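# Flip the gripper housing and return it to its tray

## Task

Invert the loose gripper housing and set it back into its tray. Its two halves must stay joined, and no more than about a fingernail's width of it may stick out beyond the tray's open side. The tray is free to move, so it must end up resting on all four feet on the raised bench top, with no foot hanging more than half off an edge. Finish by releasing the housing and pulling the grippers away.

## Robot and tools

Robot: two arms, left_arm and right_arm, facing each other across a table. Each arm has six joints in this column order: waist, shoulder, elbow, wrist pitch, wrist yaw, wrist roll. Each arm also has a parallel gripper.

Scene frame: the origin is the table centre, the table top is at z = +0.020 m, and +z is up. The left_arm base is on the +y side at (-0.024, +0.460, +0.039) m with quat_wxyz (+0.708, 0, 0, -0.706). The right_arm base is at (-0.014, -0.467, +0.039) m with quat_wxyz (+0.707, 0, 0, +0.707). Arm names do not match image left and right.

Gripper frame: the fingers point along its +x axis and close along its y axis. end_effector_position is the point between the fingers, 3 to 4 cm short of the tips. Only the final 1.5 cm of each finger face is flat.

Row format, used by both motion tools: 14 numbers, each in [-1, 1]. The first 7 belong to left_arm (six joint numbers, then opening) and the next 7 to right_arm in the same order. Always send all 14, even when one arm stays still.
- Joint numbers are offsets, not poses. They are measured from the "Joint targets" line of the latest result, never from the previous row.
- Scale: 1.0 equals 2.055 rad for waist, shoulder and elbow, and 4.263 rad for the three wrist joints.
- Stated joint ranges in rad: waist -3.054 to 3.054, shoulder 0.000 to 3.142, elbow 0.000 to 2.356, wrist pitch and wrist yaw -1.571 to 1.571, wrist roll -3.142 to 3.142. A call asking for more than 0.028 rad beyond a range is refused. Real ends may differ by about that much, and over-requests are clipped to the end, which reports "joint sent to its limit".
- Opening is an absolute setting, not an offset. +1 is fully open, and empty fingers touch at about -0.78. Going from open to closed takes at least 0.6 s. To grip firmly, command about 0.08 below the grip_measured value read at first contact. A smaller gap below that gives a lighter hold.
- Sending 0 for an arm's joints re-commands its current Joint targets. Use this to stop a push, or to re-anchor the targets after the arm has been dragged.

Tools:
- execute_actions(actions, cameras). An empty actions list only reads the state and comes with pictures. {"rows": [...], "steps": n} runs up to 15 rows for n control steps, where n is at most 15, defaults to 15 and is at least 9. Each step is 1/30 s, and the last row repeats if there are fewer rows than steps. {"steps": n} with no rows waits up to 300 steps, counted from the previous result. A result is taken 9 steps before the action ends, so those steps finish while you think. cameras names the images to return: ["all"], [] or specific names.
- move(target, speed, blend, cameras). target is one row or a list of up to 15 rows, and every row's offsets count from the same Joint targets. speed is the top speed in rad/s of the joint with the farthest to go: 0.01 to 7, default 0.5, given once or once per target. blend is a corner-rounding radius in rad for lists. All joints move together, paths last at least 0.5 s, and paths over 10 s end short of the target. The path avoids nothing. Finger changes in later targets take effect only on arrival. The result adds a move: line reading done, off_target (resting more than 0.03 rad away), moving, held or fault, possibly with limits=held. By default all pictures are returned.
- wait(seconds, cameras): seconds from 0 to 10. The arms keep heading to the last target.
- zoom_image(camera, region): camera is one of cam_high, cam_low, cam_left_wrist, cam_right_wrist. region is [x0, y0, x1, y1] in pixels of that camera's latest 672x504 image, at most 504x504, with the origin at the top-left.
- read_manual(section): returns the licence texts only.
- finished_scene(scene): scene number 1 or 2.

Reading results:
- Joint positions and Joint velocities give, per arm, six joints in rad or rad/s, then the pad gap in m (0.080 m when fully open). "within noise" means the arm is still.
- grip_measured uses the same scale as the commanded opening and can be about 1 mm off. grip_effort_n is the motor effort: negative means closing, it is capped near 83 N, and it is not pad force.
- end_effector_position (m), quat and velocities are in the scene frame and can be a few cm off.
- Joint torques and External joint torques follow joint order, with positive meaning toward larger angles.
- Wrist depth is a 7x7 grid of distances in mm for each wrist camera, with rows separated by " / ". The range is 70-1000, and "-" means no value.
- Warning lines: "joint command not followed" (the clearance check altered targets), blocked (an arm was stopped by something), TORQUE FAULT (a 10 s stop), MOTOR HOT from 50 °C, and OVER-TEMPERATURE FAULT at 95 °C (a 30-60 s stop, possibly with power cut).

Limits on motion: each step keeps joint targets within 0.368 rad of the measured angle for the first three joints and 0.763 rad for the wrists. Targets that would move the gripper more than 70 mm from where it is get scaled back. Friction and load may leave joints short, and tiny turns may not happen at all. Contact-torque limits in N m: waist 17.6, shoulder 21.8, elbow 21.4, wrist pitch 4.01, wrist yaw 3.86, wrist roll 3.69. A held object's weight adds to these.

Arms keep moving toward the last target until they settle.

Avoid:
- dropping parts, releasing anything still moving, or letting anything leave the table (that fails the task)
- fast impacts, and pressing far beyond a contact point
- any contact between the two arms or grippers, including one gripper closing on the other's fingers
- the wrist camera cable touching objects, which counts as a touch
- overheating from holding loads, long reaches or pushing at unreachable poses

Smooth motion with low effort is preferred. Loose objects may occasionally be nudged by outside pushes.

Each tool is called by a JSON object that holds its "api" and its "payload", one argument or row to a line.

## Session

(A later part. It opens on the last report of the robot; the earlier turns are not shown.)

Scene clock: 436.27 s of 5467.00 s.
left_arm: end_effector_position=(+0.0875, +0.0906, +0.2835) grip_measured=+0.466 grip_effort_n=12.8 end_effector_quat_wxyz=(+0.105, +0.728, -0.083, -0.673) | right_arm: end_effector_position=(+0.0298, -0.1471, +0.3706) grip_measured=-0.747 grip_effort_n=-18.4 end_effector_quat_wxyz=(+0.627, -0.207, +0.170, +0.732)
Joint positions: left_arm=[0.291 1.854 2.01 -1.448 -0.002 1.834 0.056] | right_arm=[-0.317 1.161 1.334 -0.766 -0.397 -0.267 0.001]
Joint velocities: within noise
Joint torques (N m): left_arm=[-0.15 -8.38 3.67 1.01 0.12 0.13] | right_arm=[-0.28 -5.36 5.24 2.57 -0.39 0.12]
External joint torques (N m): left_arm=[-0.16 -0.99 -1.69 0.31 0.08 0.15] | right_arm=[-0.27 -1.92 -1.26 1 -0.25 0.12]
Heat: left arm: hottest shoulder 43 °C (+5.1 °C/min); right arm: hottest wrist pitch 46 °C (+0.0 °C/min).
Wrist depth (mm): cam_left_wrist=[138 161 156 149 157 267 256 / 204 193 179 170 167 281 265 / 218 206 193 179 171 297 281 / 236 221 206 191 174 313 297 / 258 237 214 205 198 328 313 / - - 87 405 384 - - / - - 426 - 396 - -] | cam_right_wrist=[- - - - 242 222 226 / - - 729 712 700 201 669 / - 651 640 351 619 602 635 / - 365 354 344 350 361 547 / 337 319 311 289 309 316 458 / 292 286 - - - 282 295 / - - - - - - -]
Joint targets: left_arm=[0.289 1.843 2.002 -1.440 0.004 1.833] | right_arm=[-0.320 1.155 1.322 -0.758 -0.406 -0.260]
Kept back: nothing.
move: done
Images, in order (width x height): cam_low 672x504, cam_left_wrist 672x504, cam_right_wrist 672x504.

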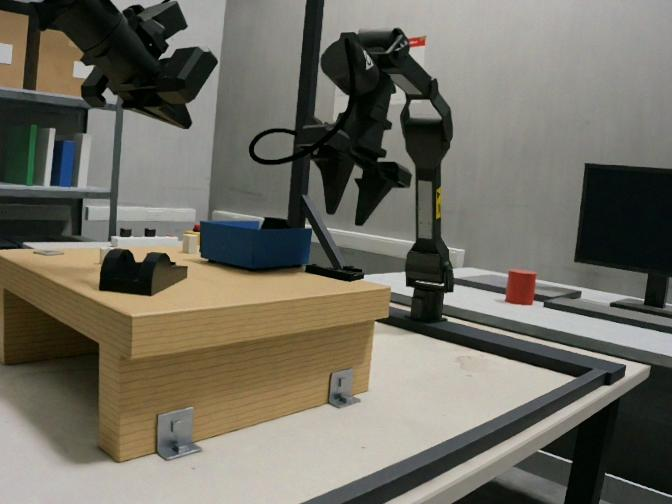

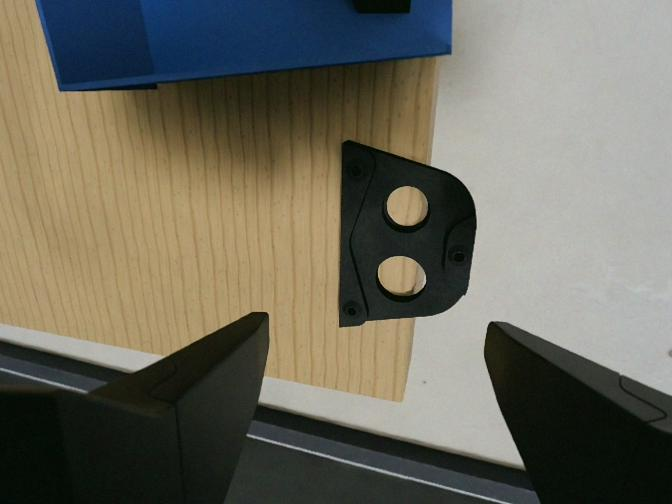

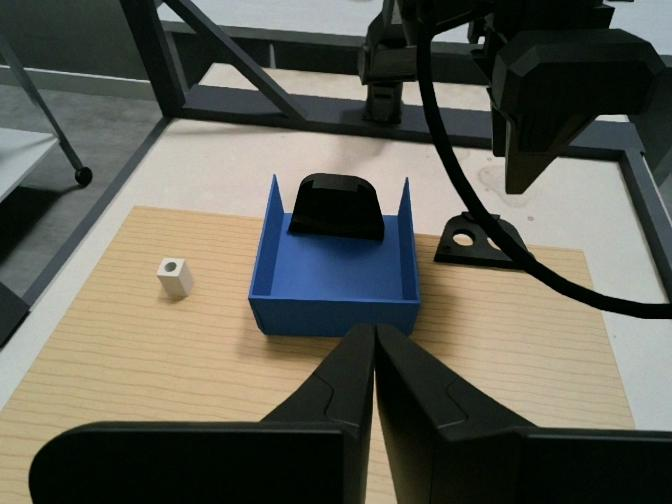

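{"api": "move", "payload": {
  "target": [-0.1450, 0.0141, 0.0647, -0.0169, 0, -0.0734, 0.0, 0,0,0,0,0,0,-0.75],
  "speed": 0.35,
  "cameras": ["cam_left_wrist", "cam_right_wrist", "cam_low"]
}}

Scene clock: 438.17 s of 5467.00 s.
left_arm: end_effector_position=(-0.0278, +0.0752, +0.3082) grip_measured=+0.004 grip_effort_n=-22.1 end_effector_quat_wxyz=(+0.123, +0.696, -0.098, -0.701) | right_arm: end_effector_position=(+0.0298, -0.1471, +0.3706) grip_measured=-0.747 grip_effort_n=-18.4 end_effector_quat_wxyz=(+0.627, -0.207, +0.170, +0.732)
Joint positions: left_arm=[-0.011 1.864 2.121 -1.514 0 1.527 0.035] | right_arm=[-0.317 1.161 1.334 -0.766 -0.397 -0.267 0.001]
Joint velocities: within noise
Joint torques (N m): left_arm=[0.17 -6.21 5.64 0.69 0.1 -0.13] | right_arm=[-0.27 -5.37 5.25 2.56 -0.4 0.13]
External joint torques (N m): left_arm=[0.2 1.11 0.42 -0.08 0.04 -0.12] | right_arm=[-0.29 -1.93 -1.25 0.99 -0.24 0.12]
Heat: left arm: hottest shoulder 43 °C (+5.1 °C/min); right arm: hottest wrist pitch 46 °C (+0.0 °C/min).
Wrist depth (mm): cam_left_wrist=[235 219 205 192 180 294 278 / 248 232 215 200 186 308 289 / 263 245 207 198 183 321 299 / 273 262 217 207 187 332 310 / 278 278 210 213 194 349 327 / 309 - - 197 175 - 334 / - - - 259 241 - -] | cam_right_wrist=[- 661 651 170 991 989 - / - 801 736 258 697 761 - / - 626 642 343 638 636 630 / - 363 325 343 348 360 549 / 335 318 310 288 308 316 471 / 293 285 - - - 283 294 / - - - - - - -]
Joint targets: left_arm=[-0.009 1.872 2.136 -1.512 0.004 1.521] | right_arm=[-0.320 1.155 1.322 -0.758 -0.406 -0.260]
Kept back: nothing.
move: done
Images, in order (width x height): cam_low 672x504, cam_left_wrist 672x504, cam_right_wrist 672x504.

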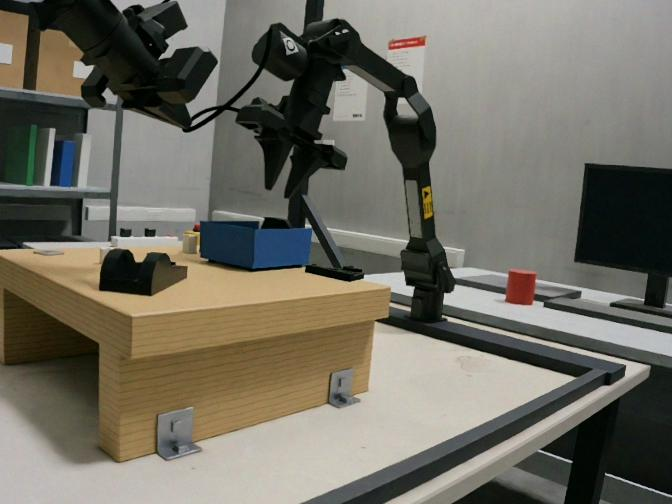

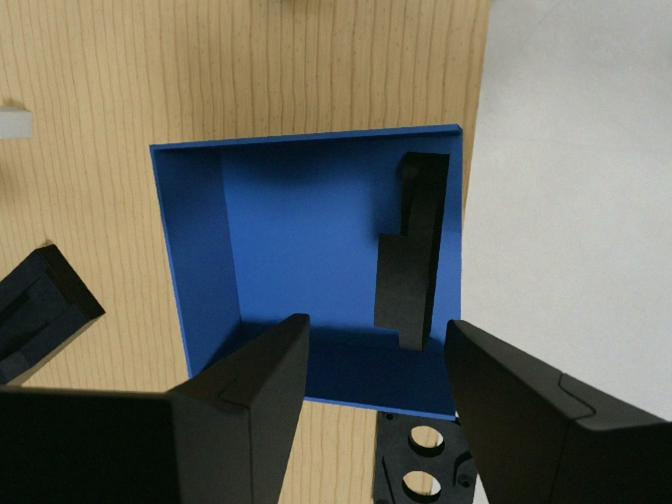

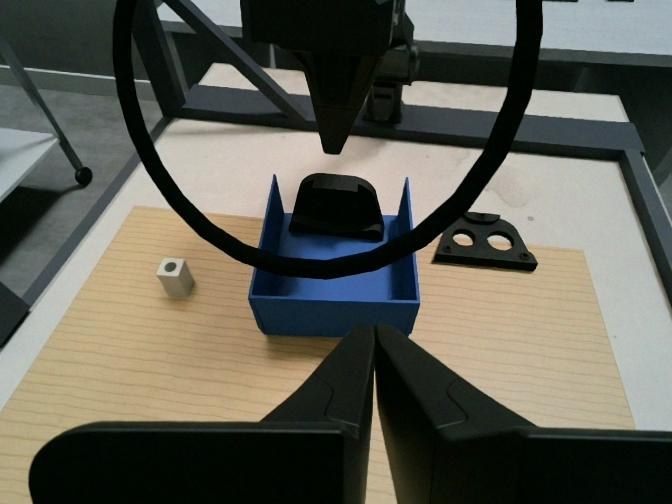

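{"api": "zoom_image", "payload": {
  "camera": "cam_left_wrist",
  "region": [300, 120, 520, 390]
}}

Scaled by 1.867 from the camera's 672x504 image, which has a finer 960x720 frame.

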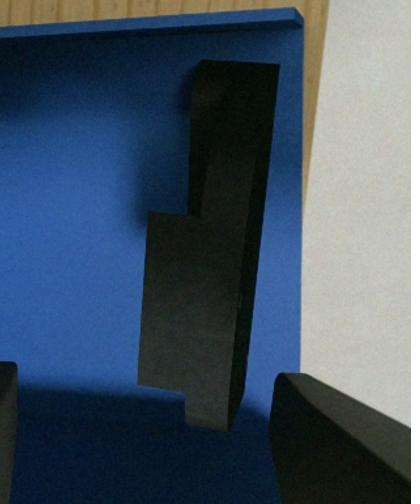

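{"api": "move", "payload": {
  "target": [0.0044, 0.0443, -0.0328, -0.0033, 0, -0.0080, 0.0, 0,0,0,0,0,0,-0.75],
  "speed": 0.12,
  "cameras": ["cam_left_wrist", "cam_right_wrist", "cam_low"]
}}

Scene clock: 442.77 s of 5467.00 s.
left_arm: end_effector_position=(-0.0247, +0.0700, +0.2601) grip_measured=+0.004 grip_effort_n=-22.1 end_effector_quat_wxyz=(+0.084, +0.702, -0.030, -0.706) | right_arm: end_effector_position=(+0.0298, -0.1471, +0.3706) grip_measured=-0.747 grip_effort_n=-18.4 end_effector_quat_wxyz=(+0.627, -0.207, +0.170, +0.732)
Joint positions: left_arm=[-0.003 1.957 2.075 -1.528 0 1.493 0.035] | right_arm=[-0.317 1.161 1.334 -0.766 -0.397 -0.267 0.001]
Joint velocities: within noise
Joint torques (N m): left_arm=[0.24 -7.05 3.65 0.47 0.1 -0.11] | right_arm=[-0.28 -5.37 5.24 2.57 -0.4 0.12]
External joint torques (N m): left_arm=[0.26 1.07 -1.69 -0.09 0.05 -0.1] | right_arm=[-0.29 -1.93 -1.23 1.01 -0.25 0.12]
Heat: left arm: hottest shoulder 43 °C (+3.0 °C/min); right arm: hottest wrist pitch 46 °C (+0.0 °C/min).
Wrist depth (mm): cam_left_wrist=[154 150 146 140 137 259 252 / 160 155 151 144 143 270 261 / 143 150 146 140 281 284 272 / 139 158 153 148 145 297 286 / - 165 162 99 154 309 301 / - - - 102 101 - 313 / - - - 137 141 - -] | cam_right_wrist=[- 681 228 229 - - - / - - 731 213 702 761 - / - 641 618 210 644 641 636 / - 354 354 345 345 358 545 / 338 319 311 289 286 316 470 / 292 285 - - - 282 295 / - - - - - - -]
Joint targets: left_arm=[0.000 1.963 2.068 -1.526 0.004 1.486] | right_arm=[-0.320 1.155 1.322 -0.758 -0.406 -0.260]
Kept back: nothing.
move: done
Images, in order (width x height): cam_low 672x504, cam_left_wrist 672x504, cam_right_wrist 672x504.

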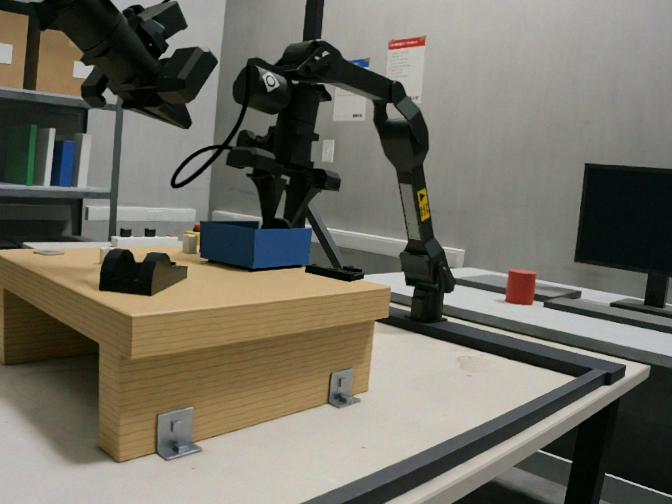

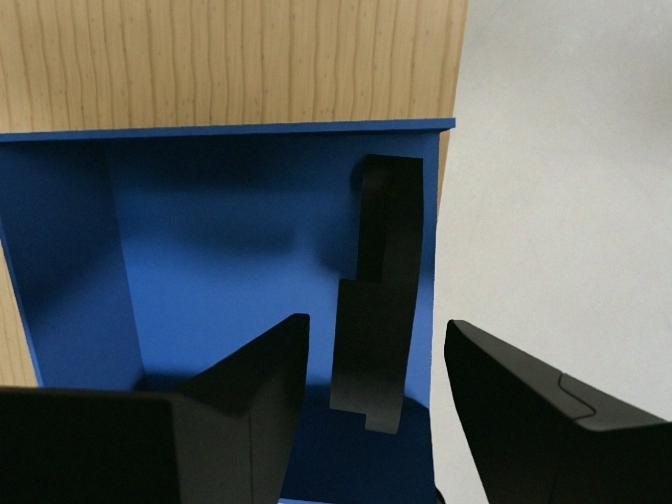

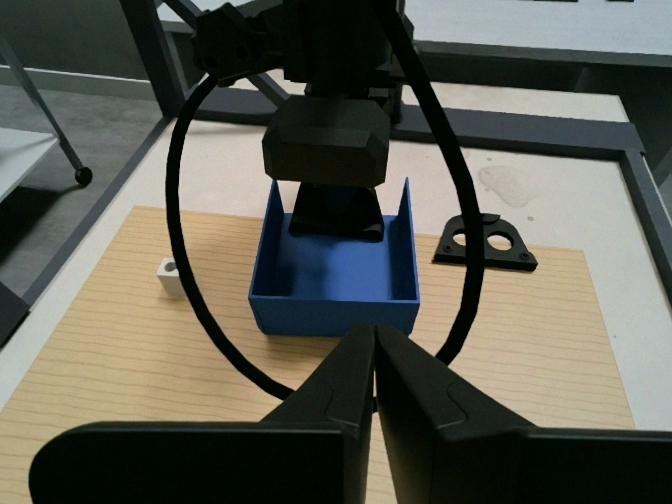

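{"api": "execute_actions", "payload": {
  "actions": [
    {"rows": [[0,0,0,0,0,0,-0.012,0,0,0,0,0,0,-0.75],[0,0,0,0,0,0,-0.024,0,0,0,0,0,0,-0.75],[0,0,0,0,0,0,-0.036,0,0,0,0,0,0,-0.75],[0,0,0,0,0,0,-0.048,0,0,0,0,0,0,-0.75],[0,0,0,0,0,0,-0.06,0,0,0,0,0,0,-0.75],[0,0,0,0,0,0,-0.072,0,0,0,0,0,0,-0.75],[0,0,0,0,0,0,-0.084,0,0,0,0,0,0,-0.75],[0,0,0,0,0,0,-0.096,0,0,0,0,0,0,-0.75],[0,0,0,0,0,0,-0.108,0,0,0,0,0,0,-0.75],[0,0,0,0,0,0,-0.12,0,0,0,0,0,0,-0.75],[0,0,0,0,0,0,-0.13,0,0,0,0,0,0,-0.75],[0,0,0,0,0,0,-0.14,0,0,0,0,0,0,-0.75],[0,0,0,0,0,0,-0.15,0,0,0,0,0,0,-0.75],[0,0,0,0,0,0,-0.16,0,0,0,0,0,0,-0.75],[0,0,0,0,0,0,-0.17,0,0,0,0,0,0,-0.75]], "steps": 15}
  ]
}}

{"api": "execute_actions", "payload": {
  "actions": [
    {"rows": [[0,0,0,0,0,0,-0.18,0,0,0,0,0,0,-0.75],[0,0,0,0,0,0,-0.19,0,0,0,0,0,0,-0.75],[0,0,0,0,0,0,-0.2,0,0,0,0,0,0,-0.75],[0,0,0,0,0,0,-0.21,0,0,0,0,0,0,-0.75],[0,0,0,0,0,0,-0.22,0,0,0,0,0,0,-0.75],[0,0,0,0,0,0,-0.23,0,0,0,0,0,0,-0.75],[0,0,0,0,0,0,-0.24,0,0,0,0,0,0,-0.75],[0,0,0,0,0,0,-0.248,0,0,0,0,0,0,-0.75],[0,0,0,0,0,0,-0.256,0,0,0,0,0,0,-0.75],[0,0,0,0,0,0,-0.262,0,0,0,0,0,0,-0.75],[0,0,0,0,0,0,-0.268,0,0,0,0,0,0,-0.75],[0,0,0,0,0,0,-0.274,0,0,0,0,0,0,-0.75],[0,0,0,0,0,0,-0.28,0,0,0,0,0,0,-0.75],[0,0,0,0,0,0,-0.286,0,0,0,0,0,0,-0.75],[0,0,0,0,0,0,-0.292,0,0,0,0,0,0,-0.75]], "steps": 15}
  ],
  "cameras": ["cam_left_wrist"]
}}

{"api": "execute_actions", "payload": {
  "actions": [
    {"rows": [[0,0,0,0,0,0,-0.297,0,0,0,0,0,0,-0.75],[0,0,0,0,0,0,-0.302,0,0,0,0,0,0,-0.75],[0,0,0,0,0,0,-0.307,0,0,0,0,0,0,-0.75],[0,0,0,0,0,0,-0.312,0,0,0,0,0,0,-0.75],[0,0,0,0,0,0,-0.317,0,0,0,0,0,0,-0.75],[0,0,0,0,0,0,-0.322,0,0,0,0,0,0,-0.75],[0,0,0,0,0,0,-0.327,0,0,0,0,0,0,-0.75],[0,0,0,0,0,0,-0.332,0,0,0,0,0,0,-0.75],[0,0,0,0,0,0,-0.337,0,0,0,0,0,0,-0.75],[0,0,0,0,0,0,-0.342,0,0,0,0,0,0,-0.75],[0,0,0,0,0,0,-0.347,0,0,0,0,0,0,-0.75],[0,0,0,0,0,0,-0.352,0,0,0,0,0,0,-0.75],[0,0,0,0,0,0,-0.357,0,0,0,0,0,0,-0.75],[0,0,0,0,0,0,-0.362,0,0,0,0,0,0,-0.75],[0,0,0,0,0,0,-0.367,0,0,0,0,0,0,-0.75]], "steps": 15}
  ]
}}

{"api": "execute_actions", "payload": {
  "actions": [
    {"steps": 12}
  ],
  "cameras": ["cam_left_wrist"]
}}

Scene clock: 445.17 s of 5467.00 s.
left_arm: end_effector_position=(-0.0247, +0.0700, +0.2601) grip_measured=-0.042 grip_effort_n=-22.6 end_effector_quat_wxyz=(+0.084, +0.702, -0.030, -0.706) end_effector_velocity=(-0.002, +0.002, -0.002) end_effector_angular_velocity=(+0.012, +0.008, +0.004) | right_arm: end_effector_position=(+0.0298, -0.1471, +0.3706) grip_measured=-0.747 grip_effort_n=-18.4 end_effector_quat_wxyz=(+0.627, -0.207, +0.170, +0.732)
Joint positions: left_arm=[-0.003 1.957 2.075 -1.528 0 1.493 0.033] | right_arm=[-0.317 1.161 1.334 -0.766 -0.397 -0.267 0.001]
Joint velocities: left_arm=[-0.002 0.002 -0.002 -0.007 0.007 -0.007 -0.015] | right_arm=[within noise]
Joint torques (N m): left_arm=[0.26 -7.08 3.65 0.47 0.1 -0.1] | right_arm=[-0.28 -5.37 5.23 2.57 -0.4 0.12]
External joint torques (N m): left_arm=[0.29 0.98 -1.64 -0.06 0.04 -0.1] | right_arm=[-0.28 -1.87 -1.31 0.99 -0.24 0.12]
Heat: left arm: hottest shoulder 43 °C (+2.0 °C/min); right arm: hottest wrist pitch 46 °C (+0.0 °C/min).
Wrist depth (mm): cam_left_wrist=[153 149 145 139 137 258 252 / 159 155 150 143 142 269 263 / 143 150 146 140 281 283 273 / 139 157 153 148 144 294 289 / - 165 161 99 154 309 297 / - - - 102 100 - 310 / - - - 137 141 - -] | cam_right_wrist=[- 683 227 229 970 - - / - - 717 215 701 755 - / - 648 624 211 634 641 638 / - 354 353 345 341 359 547 / 336 321 309 288 286 317 471 / 291 286 - - - 282 295 / - - - - - - -]
Joint targets: left_arm=[0.000 1.963 2.068 -1.526 0.004 1.486] | right_arm=[-0.320 1.155 1.322 -0.758 -0.406 -0.260]
Steps of this call (1-66: nothing new was sent; 67-72: this action's first 6). Readings (joint positions of left_arm | right_arm):
67: [-0.003 1.957 2.075 -1.528 0.000 1.493] | [-0.317 1.161 1.334 -0.766 -0.397 -0.267]
68: [-0.003 1.957 2.075 -1.528 0.000 1.493] | [-0.317 1.161 1.334 -0.766 -0.397 -0.267]
70: [-0.003 1.957 2.075 -1.528 0.000 1.493] | [-0.317 1.161 1.334 -0.766 -0.397 -0.267]
72: the state above

Scene clock: 445.67 s of 5467.00 s.
left_arm: end_effector_position=(-0.0247, +0.0700, +0.2601) grip_measured=-0.203 grip_effort_n=-22.6 end_effector_quat_wxyz=(+0.084, +0.702, -0.030, -0.706) end_effector_velocity=(-0.002, -0.002, +0.002) end_effector_angular_velocity=(-0.012, +0.023, +0.006) | right_arm: end_effector_position=(+0.0298, -0.1471, +0.3706) grip_measured=-0.747 grip_effort_n=-18.4 end_effector_quat_wxyz=(+0.627, -0.207, +0.170, +0.732)
Joint positions: left_arm=[-0.003 1.957 2.075 -1.528 0 1.493 0.026] | right_arm=[-0.317 1.161 1.334 -0.766 -0.397 -0.267 0.001]
Joint velocities: left_arm=[0.002 -0.002 0.002 0.007 0.022 -0.007 -0.014] | right_arm=[within noise]
Joint torques (N m): left_arm=[0.26 -7.07 3.64 0.47 0.1 -0.11] | right_arm=[-0.27 -5.37 5.24 2.57 -0.4 0.13]
External joint torques (N m): left_arm=[0.26 1.07 -1.72 -0.09 0.05 -0.1] | right_arm=[-0.26 -1.95 -1.25 1.01 -0.25 0.12]
Heat: left arm: hottest shoulder 42 °C (+1.0 °C/min); right arm: hottest wrist pitch 46 °C (+0.0 °C/min).
Wrist depth (mm): cam_left_wrist=[153 149 144 139 137 259 251 / 159 155 150 143 142 270 262 / 143 150 145 140 282 280 273 / 138 157 153 148 144 296 286 / - 164 160 99 312 309 299 / - - - 102 100 - 312 / - - - 136 135 - -] | cam_right_wrist=[- 682 227 229 996 - - / - - 720 215 702 762 - / - 642 629 210 639 640 633 / - 355 352 346 342 361 548 / 335 320 308 289 286 316 468 / 291 285 - - - 283 294 / - - - - - - -]
Joint targets: left_arm=[0.000 1.963 2.068 -1.526 0.004 1.486] | right_arm=[-0.320 1.155 1.322 -0.758 -0.406 -0.260]
Steps of this call (1-9: your previous action's last 9; 10-15: this action's first 6). Readings (joint positions of left_arm | right_arm):
10: [-0.003 1.957 2.075 -1.528 0.000 1.493] | [-0.317 1.161 1.334 -0.766 -0.397 -0.267]
11: [-0.003 1.957 2.075 -1.528 0.000 1.493] | [-0.317 1.161 1.334 -0.766 -0.397 -0.267]
13: [-0.003 1.957 2.075 -1.528 0.000 1.493] | [-0.317 1.161 1.334 -0.766 -0.397 -0.267]
15: the state above
Images, in order (width x height): cam_left_wrist 672x504.

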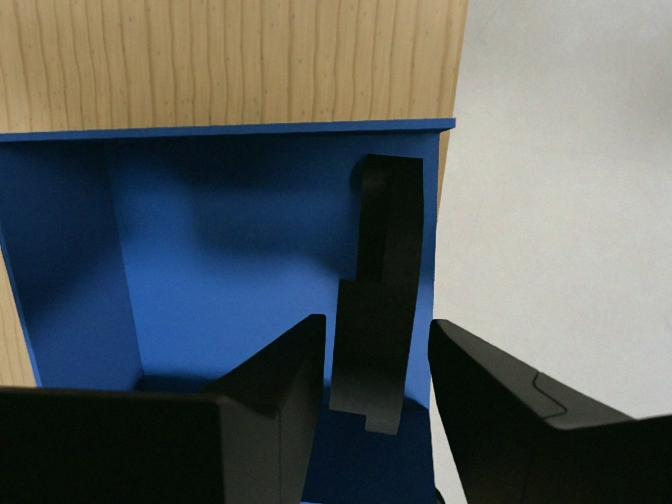

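Scene clock: 446.17 s of 5467.00 s.
left_arm: end_effector_position=(-0.0247, +0.0700, +0.2601) grip_measured=-0.306 grip_effort_n=-22.6 end_effector_quat_wxyz=(+0.084, +0.702, -0.030, -0.706) end_effector_velocity=(+0.000, +0.003, -0.001) end_effector_angular_velocity=(+0.012, +0.011, +0.023) | right_arm: end_effector_position=(+0.0298, -0.1471, +0.3706) grip_measured=-0.747 grip_effort_n=-18.4 end_effector_quat_wxyz=(+0.627, -0.207, +0.170, +0.732)
Joint positions: left_arm=[-0.003 1.957 2.075 -1.528 0 1.493 0.021] | right_arm=[-0.317 1.161 1.334 -0.766 -0.397 -0.267 0.001]
Joint velocities: left_arm=[0.002 -0.002 -0.007 -0.007 0.007 -0.022 -0.007] | right_arm=[within noise]
Joint torques (N m): left_arm=[0.26 -7.08 3.64 0.47 0.1 -0.11] | right_arm=[-0.29 -5.36 5.24 2.56 -0.4 0.12]
External joint torques (N m): left_arm=[0.29 1.01 -1.66 -0.05 0.04 -0.1] | right_arm=[-0.27 -1.9 -1.33 0.96 -0.25 0.12]
Heat: left arm: hottest shoulder 42 °C (+1.0 °C/min); right arm: hottest wrist pitch 46 °C (+0.0 °C/min).
Wrist depth (mm): cam_left_wrist=[153 150 145 139 137 259 255 / 160 155 150 144 143 269 260 / 143 150 146 140 283 279 274 / 139 157 153 149 144 295 286 / - 164 161 101 311 309 301 / - 167 - 101 97 - 312 / - - - 137 - - -] | cam_right_wrist=[- 684 227 229 984 - 1000 / - - 713 215 699 768 - / - 649 627 210 641 638 641 / - 355 352 342 342 359 544 / 337 319 312 289 286 317 476 / 292 284 - - - 282 294 / - - - - - - -]
Joint targets: left_arm=[0.000 1.963 2.068 -1.526 0.004 1.486] | right_arm=[-0.320 1.155 1.322 -0.758 -0.406 -0.260]
Steps of this call (1-9: your previous action's last 9; 10-15: this action's first 6). Readings (joint positions of left_arm | right_arm):
10: [-0.003 1.957 2.075 -1.528 0.000 1.493] | [-0.317 1.161 1.334 -0.766 -0.397 -0.267]
11: [-0.003 1.957 2.075 -1.528 0.000 1.493] | [-0.317 1.161 1.334 -0.766 -0.397 -0.267]
13: [-0.003 1.957 2.075 -1.528 0.000 1.493] | [-0.317 1.161 1.334 -0.766 -0.397 -0.267]
15: the state above

Scene clock: 446.57 s of 5467.00 s.
left_arm: end_effector_position=(-0.0247, +0.0700, +0.2601) grip_measured=-0.360 grip_effort_n=-22.6 end_effector_quat_wxyz=(+0.084, +0.702, -0.030, -0.706) end_effector_velocity=(-0.002, +0.000, +0.002) end_effector_angular_velocity=(-0.012, +0.011, +0.018) | right_arm: end_effector_position=(+0.0298, -0.1471, +0.3706) grip_measured=-0.747 grip_effort_n=-18.4 end_effector_quat_wxyz=(+0.627, -0.207, +0.170, +0.732)
Joint positions: left_arm=[-0.003 1.957 2.075 -1.528 0 1.493 0.019] | right_arm=[-0.317 1.161 1.334 -0.766 -0.397 -0.267 0.001]
Joint velocities: left_arm=[-0.002 -0.007 -0.002 0.007 0.007 -0.022 -0.002] | right_arm=[within noise]
Joint torques (N m): left_arm=[0.26 -7.07 3.64 0.47 0.1 -0.11] | right_arm=[-0.28 -5.36 5.24 2.57 -0.39 0.13]
External joint torques (N m): left_arm=[0.19 0.93 -1.64 -0.08 0.06 -0.1] | right_arm=[-0.27 -1.94 -1.25 1 -0.25 0.12]
Heat: left arm: hottest shoulder 42 °C (+1.0 °C/min); right arm: hottest wrist pitch 46 °C (+0.0 °C/min).
Wrist depth (mm): cam_left_wrist=[153 150 144 139 137 258 250 / 160 155 150 144 142 270 261 / 143 150 145 140 284 282 274 / 139 157 153 148 144 294 285 / - 164 162 - 310 311 300 / - 167 - 101 98 - 313 / - - - 137 - - -] | cam_right_wrist=[- 685 226 229 981 - - / - - 725 215 699 759 - / - 644 627 211 633 639 639 / - 356 354 346 341 358 547 / 336 318 309 288 284 318 474 / 292 285 - - - 282 294 / - - - - - - -]
Joint targets: left_arm=[0.000 1.963 2.068 -1.526 0.004 1.486] | right_arm=[-0.320 1.155 1.322 -0.758 -0.406 -0.260]
Steps of this call (1-9: your previous action's last 9; 10-12: toward your last target). Readings (joint positions of left_arm | right_arm):
1: [-0.003 1.957 2.075 -1.528 0.000 1.493] | [-0.317 1.161 1.334 -0.766 -0.397 -0.267]
2: [-0.003 1.957 2.075 -1.528 0.000 1.493] | [-0.317 1.161 1.334 -0.766 -0.397 -0.267]
4: [-0.003 1.957 2.075 -1.528 0.000 1.493] | [-0.317 1.161 1.334 -0.766 -0.397 -0.267]
8: [-0.003 1.957 2.075 -1.528 0.000 1.493] | [-0.317 1.161 1.334 -0.766 -0.397 -0.267]
12: the state above
Images, in order (width x height): cam_left_wrist 672x504.

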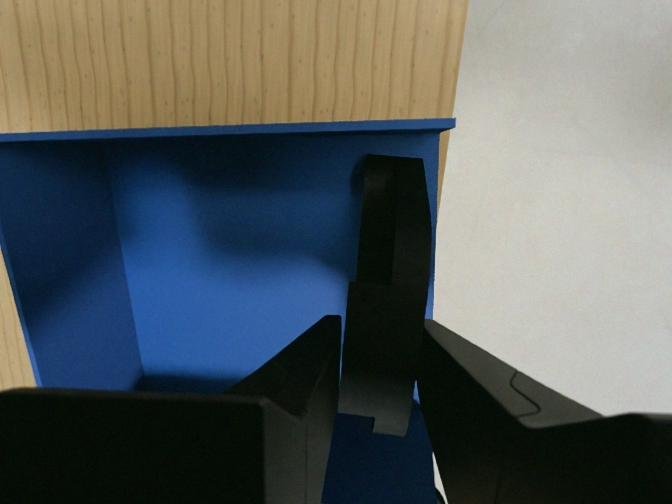

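{"api": "execute_actions", "payload": {
  "actions": [
    {"rows": [[0,0,0,0,0,0,-0.371,0,0,0,0,0,0,-0.75],[0,0,0,0,0,0,-0.375,0,0,0,0,0,0,-0.75],[0,0,0,0,0,0,-0.379,0,0,0,0,0,0,-0.75],[0,0,0,0,0,0,-0.383,0,0,0,0,0,0,-0.75],[0,0,0,0,0,0,-0.387,0,0,0,0,0,0,-0.75],[0,0,0,0,0,0,-0.391,0,0,0,0,0,0,-0.75],[0,0,0,0,0,0,-0.395,0,0,0,0,0,0,-0.75],[0,0,0,0,0,0,-0.399,0,0,0,0,0,0,-0.75],[0,0,0,0,0,0,-0.403,0,0,0,0,0,0,-0.75],[0,0,0,0,0,0,-0.407,0,0,0,0,0,0,-0.75],[0,0,0,0,0,0,-0.411,0,0,0,0,0,0,-0.75],[0,0,0,0,0,0,-0.415,0,0,0,0,0,0,-0.75],[0,0,0,0,0,0,-0.419,0,0,0,0,0,0,-0.75],[0,0,0,0,0,0,-0.423,0,0,0,0,0,0,-0.75],[0,0,0,0,0,0,-0.427,0,0,0,0,0,0,-0.75]], "steps": 15}
  ]
}}

{"api": "execute_actions", "payload": {
  "actions": [
    {"steps": 15}
  ],
  "cameras": ["cam_left_wrist"]
}}

Scene clock: 447.57 s of 5467.00 s.
left_arm: end_effector_position=(-0.0247, +0.0700, +0.2601) grip_measured=-0.378 grip_effort_n=-24.9 end_effector_quat_wxyz=(+0.084, +0.702, -0.030, -0.706) end_effector_velocity=(+0.000, +0.003, -0.001) end_effector_angular_velocity=(+0.012, -0.021, +0.003) | right_arm: end_effector_position=(+0.0298, -0.1471, +0.3706) grip_measured=-0.747 grip_effort_n=-18.4 end_effector_quat_wxyz=(+0.627, -0.207, +0.170, +0.732)
Joint positions: left_arm=[-0.003 1.957 2.075 -1.528 0 1.493 0.018] | right_arm=[-0.317 1.161 1.334 -0.766 -0.397 -0.267 0.001]
Joint velocities: left_arm=[-0.007 -0.002 -0.007 -0.007 -0.022 -0.007 -0.005] | right_arm=[within noise]
Joint torques (N m): left_arm=[0.25 -7.06 3.71 0.49 0.1 -0.1] | right_arm=[-0.28 -5.35 5.25 2.56 -0.39 0.12]
External joint torques (N m): left_arm=[0.24 0.95 -1.57 -0.05 0.05 -0.09] | right_arm=[-0.27 -1.87 -1.29 0.99 -0.24 0.12]
Heat: left arm: hottest shoulder 42 °C (+0.0 °C/min); right arm: hottest wrist pitch 46 °C (+0.0 °C/min).
Wrist depth (mm): cam_left_wrist=[152 149 145 139 137 259 253 / 160 156 150 144 142 271 262 / 143 150 146 139 282 283 274 / 139 157 153 149 144 295 287 / - 165 162 - 310 311 302 / - 166 - 101 99 - 311 / - - - 137 - - -] | cam_right_wrist=[- 683 228 231 991 - - / - - 736 215 704 756 - / - 647 623 210 638 635 632 / - 354 355 344 342 360 552 / 339 319 310 289 286 316 471 / 291 284 - - - 282 294 / - - - - - - -]
Joint targets: left_arm=[0.000 1.963 2.068 -1.526 0.004 1.486] | right_arm=[-0.320 1.155 1.322 -0.758 -0.406 -0.260]
Steps of this call (1-15: toward your last target; 16-24: nothing new was sent; 25-30: this action's first 6). Readings (joint positions of left_arm | right_arm):
25: [-0.003 1.957 2.075 -1.528 0.000 1.493] | [-0.317 1.161 1.334 -0.766 -0.397 -0.267]
26: [-0.003 1.957 2.075 -1.528 0.000 1.493] | [-0.317 1.161 1.334 -0.766 -0.397 -0.267]
28: [-0.003 1.957 2.075 -1.528 0.000 1.493] | [-0.317 1.161 1.334 -0.766 -0.397 -0.267]
30: the state above

Scene clock: 448.07 s of 5467.00 s.
left_arm: end_effector_position=(-0.0247, +0.0700, +0.2601) grip_measured=-0.414 grip_effort_n=-61.2 end_effector_quat_wxyz=(+0.084, +0.702, -0.030, -0.706) | right_arm: end_effector_position=(+0.0298, -0.1471, +0.3706) grip_measured=-0.747 grip_effort_n=-17.9 end_effector_quat_wxyz=(+0.627, -0.207, +0.170, +0.732)
Joint positions: left_arm=[-0.003 1.957 2.075 -1.528 0 1.493 0.016] | right_arm=[-0.317 1.161 1.334 -0.766 -0.397 -0.267 0.001]
Joint velocities: within noise
Joint torques (N m): left_arm=[0.25 -7.08 3.64 0.5 0.1 -0.1] | right_arm=[-0.28 -5.36 5.23 2.56 -0.4 0.12]
External joint torques (N m): left_arm=[0.25 0.96 -1.67 -0.05 0.05 -0.09] | right_arm=[-0.27 -1.96 -1.28 0.99 -0.25 0.12]
Heat: left arm: hottest shoulder 42 °C (+0.0 °C/min); right arm: hottest wrist pitch 46 °C (+0.0 °C/min).
Wrist depth (mm): cam_left_wrist=[153 150 145 139 137 258 252 / 160 156 150 144 143 269 261 / 143 150 146 140 139 283 274 / 139 158 153 150 145 297 285 / - 165 163 - 307 310 298 / - 167 - 101 99 - 313 / - - - 136 - - -] | cam_right_wrist=[- 677 227 232 - - - / - - 735 213 704 754 - / - 647 618 210 636 642 632 / - 353 353 347 345 361 544 / 337 319 309 289 286 315 472 / 293 284 - - - 282 294 / - - - - - - -]
Joint targets: left_arm=[0.000 1.963 2.068 -1.526 0.004 1.486] | right_arm=[-0.320 1.155 1.322 -0.758 -0.406 -0.260]
Steps of this call (1-9: your previous action's last 9; 10-15: toward your last target). Readings (joint positions of left_arm | right_arm):
1: [-0.003 1.957 2.075 -1.528 0.000 1.493] | [-0.317 1.161 1.334 -0.766 -0.397 -0.267]
2: [-0.003 1.957 2.075 -1.528 0.000 1.493] | [-0.317 1.161 1.334 -0.766 -0.397 -0.267]
4: [-0.003 1.957 2.075 -1.528 0.000 1.493] | [-0.317 1.161 1.334 -0.766 -0.397 -0.267]
8: [-0.003 1.957 2.075 -1.528 0.000 1.493] | [-0.317 1.161 1.334 -0.766 -0.397 -0.267]
15: the state above
All arms were judged still, so your last target was given up. Each gripper or tool keeps its last command.
Images, in order (width x height): cam_left_wrist 672x504.

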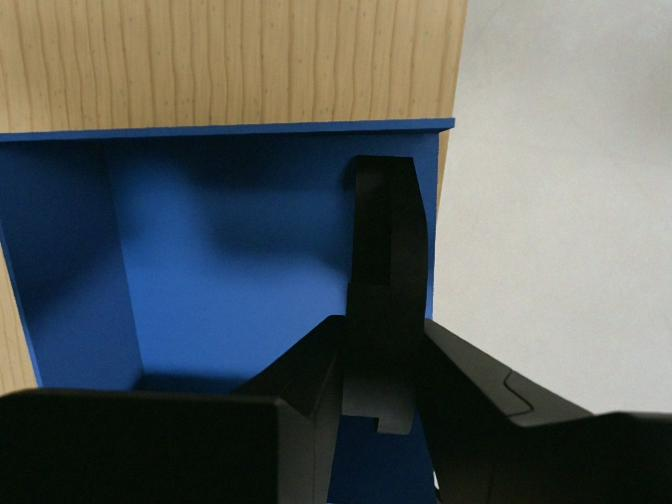

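{"api": "execute_actions", "payload": {
  "actions": [
    {"rows": [[0,0,0,0,0,0,-0.432,0,0,0,0,0,0,-0.75],[0,0,0,0,0,0,-0.437,0,0,0,0,0,0,-0.75],[0,0,0,0,0,0,-0.442,0,0,0,0,0,0,-0.75],[0,0,0,0,0,0,-0.447,0,0,0,0,0,0,-0.75],[0,0,0,0,0,0,-0.452,0,0,0,0,0,0,-0.75],[0,0,0,0,0,0,-0.457,0,0,0,0,0,0,-0.75],[0,0,0,0,0,0,-0.462,0,0,0,0,0,0,-0.75],[0,0,0,0,0,0,-0.467,0,0,0,0,0,0,-0.75],[0,0,0,0,0,0,-0.472,0,0,0,0,0,0,-0.75],[0,0,0,0,0,0,-0.477,0,0,0,0,0,0,-0.75]], "steps": 12}
  ]
}}

{"api": "execute_actions", "payload": {
  "actions": [
    {"steps": 15}
  ],
  "cameras": ["cam_left_wrist", "cam_low"]
}}

Scene clock: 448.70 s of 5467.00 s.
left_arm: end_effector_position=(-0.0247, +0.0700, +0.2601) grip_measured=-0.420 grip_effort_n=-70.0 end_effector_quat_wxyz=(+0.084, +0.702, -0.030, -0.706) end_effector_velocity=(+0.000, +0.002, +0.000) end_effector_angular_velocity=(+0.007, -0.006, +0.006) | right_arm: end_effector_position=(+0.0298, -0.1471, +0.3706) grip_measured=-0.747 grip_effort_n=-18.4 end_effector_quat_wxyz=(+0.627, -0.207, +0.170, +0.732)
Joint positions: left_arm=[-0.003 1.957 2.075 -1.528 0 1.493 0.016] | right_arm=[-0.317 1.161 1.334 -0.766 -0.397 -0.267 0.001]
Joint velocities: left_arm=[-0.002 -0.002 -0.002 -0.007 -0.007 -0.007 -0.004] | right_arm=[within noise]
Joint torques (N m): left_arm=[0.26 -7.06 3.66 0.51 0.1 -0.11] | right_arm=[-0.27 -5.35 5.25 2.57 -0.4 0.13]
External joint torques (N m): left_arm=[0.25 1.02 -1.65 -0.03 0.05 -0.1] | right_arm=[-0.25 -1.9 -1.25 1 -0.25 0.12]
Heat: left arm: hottest shoulder 42 °C (+0.0 °C/min); right arm: hottest wrist pitch 46 °C (+0.0 °C/min).
Wrist depth (mm): cam_left_wrist=[154 150 145 140 137 259 254 / 160 156 151 144 143 269 259 / 143 150 146 139 139 283 272 / 139 158 154 149 144 294 285 / - 166 163 - 313 309 300 / - 167 - 101 99 - 313 / - - - 136 - - -] | cam_right_wrist=[- 679 227 231 979 - 998 / - - 740 214 698 762 - / - 645 627 211 644 636 630 / - 354 354 343 344 359 546 / 338 320 310 288 285 315 471 / 292 284 - - - 283 294 / - - - - - - -]
Joint targets: left_arm=[0.000 1.963 2.068 -1.526 0.004 1.486] | right_arm=[-0.320 1.155 1.322 -0.758 -0.406 -0.260]
Steps of this call (1-16: nothing new was sent; 17-19: this action's first 3). Readings (joint positions of left_arm | right_arm):
17: [-0.003 1.957 2.075 -1.528 0.000 1.493] | [-0.317 1.161 1.334 -0.766 -0.397 -0.267]
18: [-0.003 1.957 2.075 -1.528 0.000 1.493] | [-0.317 1.161 1.334 -0.766 -0.397 -0.267]
19: the state above

Scene clock: 449.20 s of 5467.00 s.
left_arm: end_effector_position=(-0.0246, +0.0700, +0.2601) grip_measured=-0.434 grip_effort_n=-83.5 end_effector_quat_wxyz=(+0.084, +0.702, -0.030, -0.706) | right_arm: end_effector_position=(+0.0298, -0.1471, +0.3706) grip_measured=-0.747 grip_effort_n=-18.4 end_effector_quat_wxyz=(+0.627, -0.207, +0.170, +0.732)
Joint positions: left_arm=[-0.003 1.957 2.075 -1.528 0 1.493 0.015] | right_arm=[-0.317 1.161 1.334 -0.766 -0.397 -0.267 0.001]
Joint velocities: within noise
Joint torques (N m): left_arm=[0.26 -7.08 3.64 0.51 0.1 -0.1] | right_arm=[-0.27 -5.36 5.24 2.57 -0.4 0.12]
External joint torques (N m): left_arm=[0.27 1.04 -1.7 -0.04 0.05 -0.09] | right_arm=[-0.26 -1.86 -1.29 1 -0.25 0.12]
Heat: left arm: hottest shoulder 42 °C (-1.0 °C/min); right arm: hottest wrist pitch 46 °C (+0.0 °C/min).
Wrist depth (mm): cam_left_wrist=[153 150 145 139 137 259 251 / 160 156 151 143 142 270 263 / 144 150 146 139 139 283 274 / 139 158 153 149 145 296 287 / - 166 162 - 308 311 299 / - 167 - 101 99 - 314 / - - - 136 - - -] | cam_right_wrist=[- 677 227 232 - - - / - - 732 214 699 758 - / - 639 628 211 640 632 634 / - 355 354 344 344 359 552 / 334 319 311 289 286 317 469 / 292 284 - - - 282 296 / - - - - - - -]
Joint targets: left_arm=[0.000 1.963 2.068 -1.526 0.004 1.486] | right_arm=[-0.320 1.155 1.322 -0.758 -0.406 -0.260]
Steps of this call (1-9: your previous action's last 9; 10-15: toward your last target). Readings (joint positions of left_arm | right_arm):
1: [-0.003 1.957 2.075 -1.528 0.000 1.493] | [-0.317 1.161 1.334 -0.766 -0.397 -0.267]
2: [-0.003 1.957 2.075 -1.528 0.000 1.493] | [-0.317 1.161 1.334 -0.766 -0.397 -0.267]
4: [-0.003 1.957 2.075 -1.528 0.000 1.493] | [-0.317 1.161 1.334 -0.766 -0.397 -0.267]
8: [-0.003 1.957 2.075 -1.528 0.000 1.493] | [-0.317 1.161 1.334 -0.766 -0.397 -0.267]
15: the state above
All arms were judged still, so your last target was given up. Each gripper or tool keeps its last command.
Images, in order (width x height): cam_low 672x504, cam_left_wrist 672x504.

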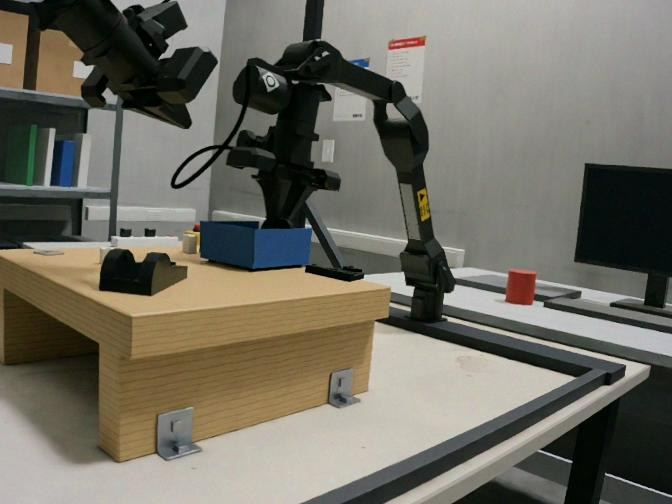

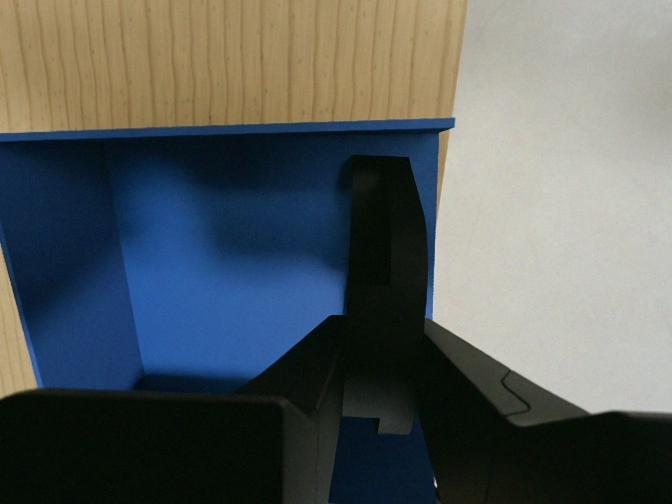

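{"api": "move", "payload": {
  "target": [0, -0.0355, 0.0375, -0.0023, 0, 0, -0.477, 0,0,0,0,0,0,-0.75],
  "speed": 0.08,
  "cameras": ["cam_left_wrist", "cam_low", "cam_right_wrist"]
}}

Scene clock: 454.53 s of 5467.00 s.
left_arm: end_effector_position=(-0.0246, +0.0726, +0.2948) grip_measured=-0.434 grip_effort_n=-83.5 end_effector_quat_wxyz=(+0.119, +0.697, -0.065, -0.704) | right_arm: end_effector_position=(+0.0298, -0.1471, +0.3706) grip_measured=-0.747 grip_effort_n=-18.4 end_effector_quat_wxyz=(+0.627, -0.207, +0.170, +0.732)
Joint positions: left_arm=[-0.003 1.905 2.132 -1.537 0 1.493 0.015] | right_arm=[-0.317 1.161 1.334 -0.766 -0.397 -0.267 0.001]
Joint velocities: within noise
Joint torques (N m): left_arm=[0.26 -8.88 5.52 0.62 0.1 -0.1] | right_arm=[-0.29 -5.37 5.23 2.57 -0.4 0.13]
External joint torques (N m): left_arm=[0.31 -1.13 0.24 -0.07 0.05 -0.09] | right_arm=[-0.27 -1.87 -1.34 0.99 -0.25 0.12]
Heat: left arm: hottest shoulder 42 °C (-3.0 °C/min); right arm: hottest wrist pitch 47 °C (+1.0 °C/min).
Wrist depth (mm): cam_left_wrist=[207 197 187 178 168 285 273 / 219 205 194 184 174 295 282 / 228 172 190 179 169 308 294 / 243 183 201 189 176 323 306 / 257 195 209 - 183 338 318 / 272 257 - 101 99 - 330 / - - - 228 - - -] | cam_right_wrist=[- - 627 174 983 998 - / - 739 732 263 702 695 - / - 624 651 315 642 613 634 / - 355 360 346 344 351 546 / 337 320 310 274 310 316 468 / 293 286 - - - 280 294 / - - - - - - -]
Joint targets: left_arm=[0.000 1.890 2.145 -1.536 0.004 1.486] | right_arm=[-0.320 1.155 1.322 -0.758 -0.406 -0.260]
Kept back: nothing.
move: done
Images, in order (width x height): cam_low 672x504, cam_left_wrist 672x504, cam_right_wrist 672x504.

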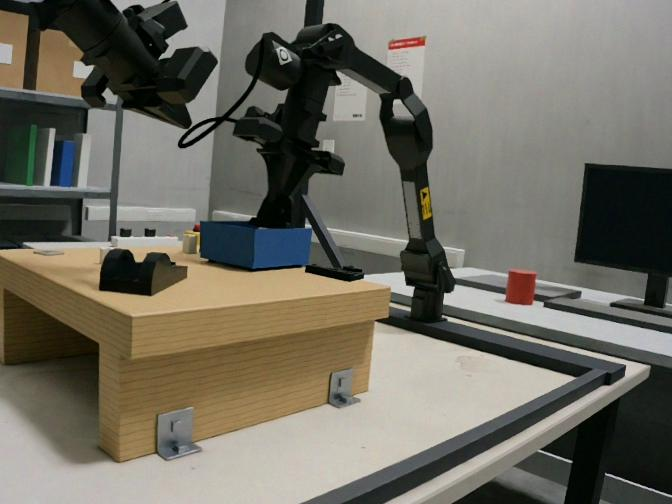

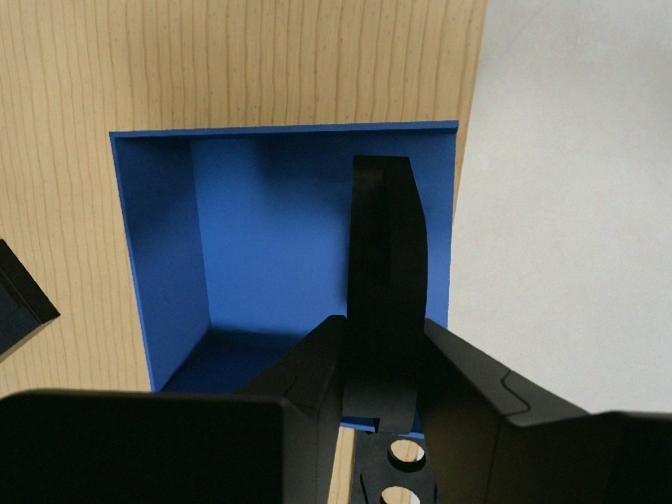

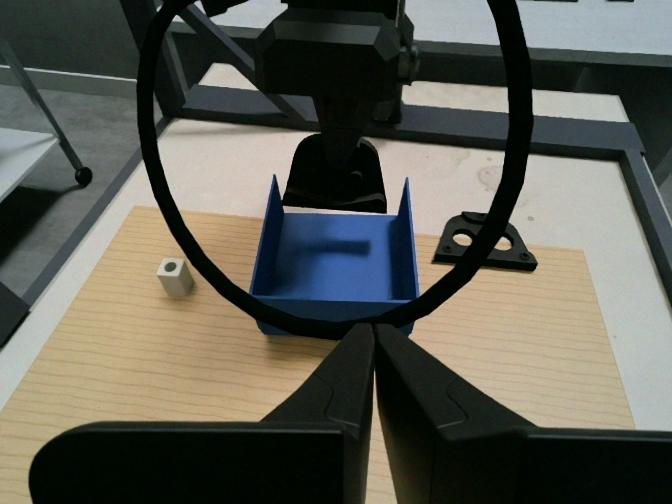

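{"api": "move", "payload": {
  "target": [
    [-0.0224, -0.2856, -0.4367, 0.1907, -0.0197, 0, -0.477, 0,0,0,0,0,0,-0.75],
    [-0.0682, -0.4214, -0.7951, 0.4194, -0.0639, 0.0019, -0.477, 0,0,0,0,0,0,-0.75],
    [-0.0727, -0.2672, -0.9426, 0.6247, -0.0684, 0.0199, -0.477, 0,0,0,0,0,0,-0.75]
  ],
  "speed": [0.5, 0.5, 0.35],
  "blend": [0.08, 0.08, 0]
}}

Scene clock: 463.03 s of 5467.00 s.
left_arm: end_effector_position=(-0.0307, +0.1266, +0.2030) grip_measured=-0.434 grip_effort_n=-83.5 end_effector_quat_wxyz=(+0.531, +0.536, -0.463, -0.466) | right_arm: end_effector_position=(+0.0298, -0.1471, +0.3706) grip_measured=-0.747 grip_effort_n=-18.4 end_effector_quat_wxyz=(+0.627, -0.207, +0.170, +0.732)
Joint positions: left_arm=[-0.146 1.337 0.214 1.115 -0.281 1.572 0.015] | right_arm=[-0.317 1.161 1.334 -0.766 -0.397 -0.267 0.001]
Joint velocities: within noise
Joint torques (N m): left_arm=[-0.25 -2.56 3.23 2.13 -0.09 0.09] | right_arm=[-0.28 -5.35 5.24 2.57 -0.4 0.12]
External joint torques (N m): left_arm=[-0.25 0.67 -1.73 0.52 -0.09 0.14] | right_arm=[-0.28 -1.97 -1.21 1.02 -0.25 0.12]
Heat: left arm: hottest shoulder 42 °C (-4.1 °C/min); right arm: hottest wrist pitch 47 °C (+1.0 °C/min).
Wrist depth (mm): cam_left_wrist=[- - - - 201 108 100 / - 392 - 223 162 108 106 / 376 374 - 223 121 114 112 / - 416 - - 121 120 122 / - - - - 126 130 245 / - - - 101 99 - 255 / - - - - - - -] | cam_right_wrist=[- - - 374 994 - - / - - 734 392 698 758 - / - 645 646 369 639 640 636 / - 364 352 344 352 358 543 / 335 319 310 288 310 315 469 / 291 286 - - - 281 294 / - - - - - - -]
Joint targets: left_arm=[-0.149 1.341 0.208 1.127 -0.288 1.571] | right_arm=[-0.320 1.155 1.322 -0.758 -0.406 -0.260]
Kept back: nothing.
move: done

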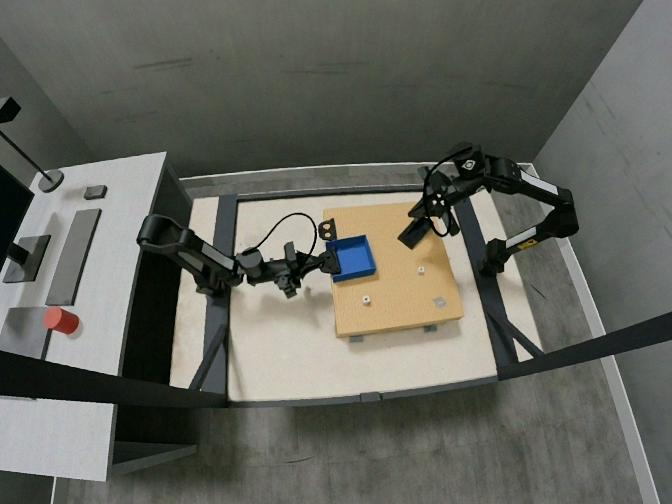

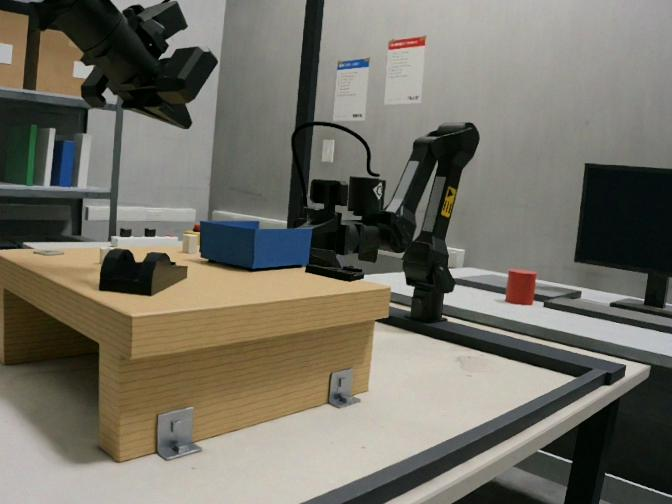

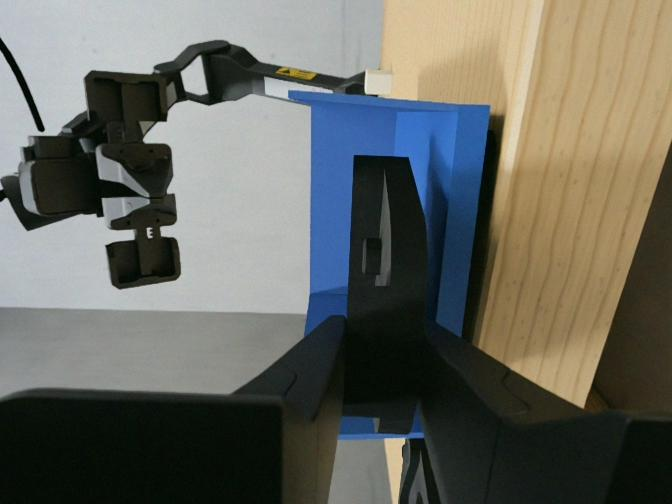

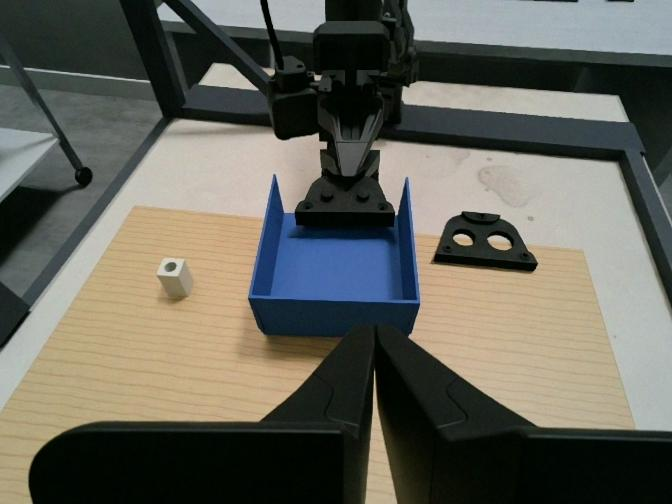

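{"api": "zoom_image", "payload": {
  "camera": "cam_left_wrist",
  "region": [280, 70, 560, 460]
}}

{"api": "zoom_image", "payload": {
  "camera": "cam_right_wrist",
  "region": [230, 130, 440, 345]
}}

Scaled by 1.292 from the camera's 672x504 image, which has a finer 960x720 frame.

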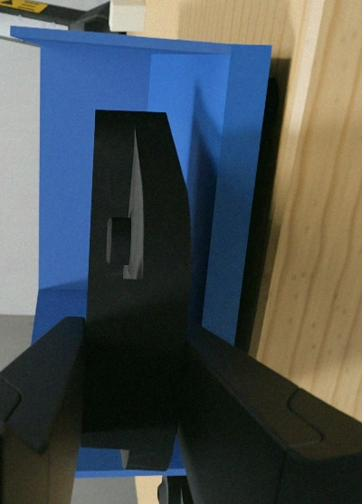

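Scaled by 2.344 from the camera's 672x504 image, which has a finer 960x720 frame.

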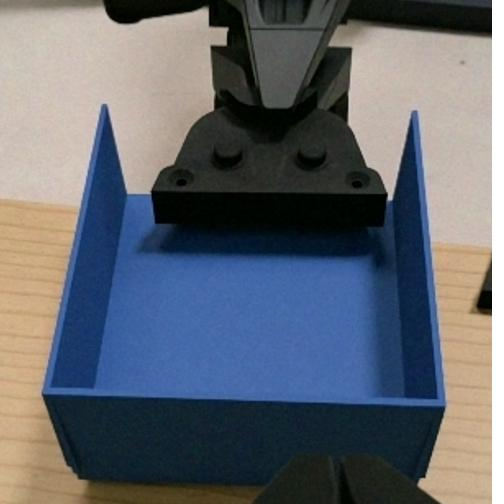

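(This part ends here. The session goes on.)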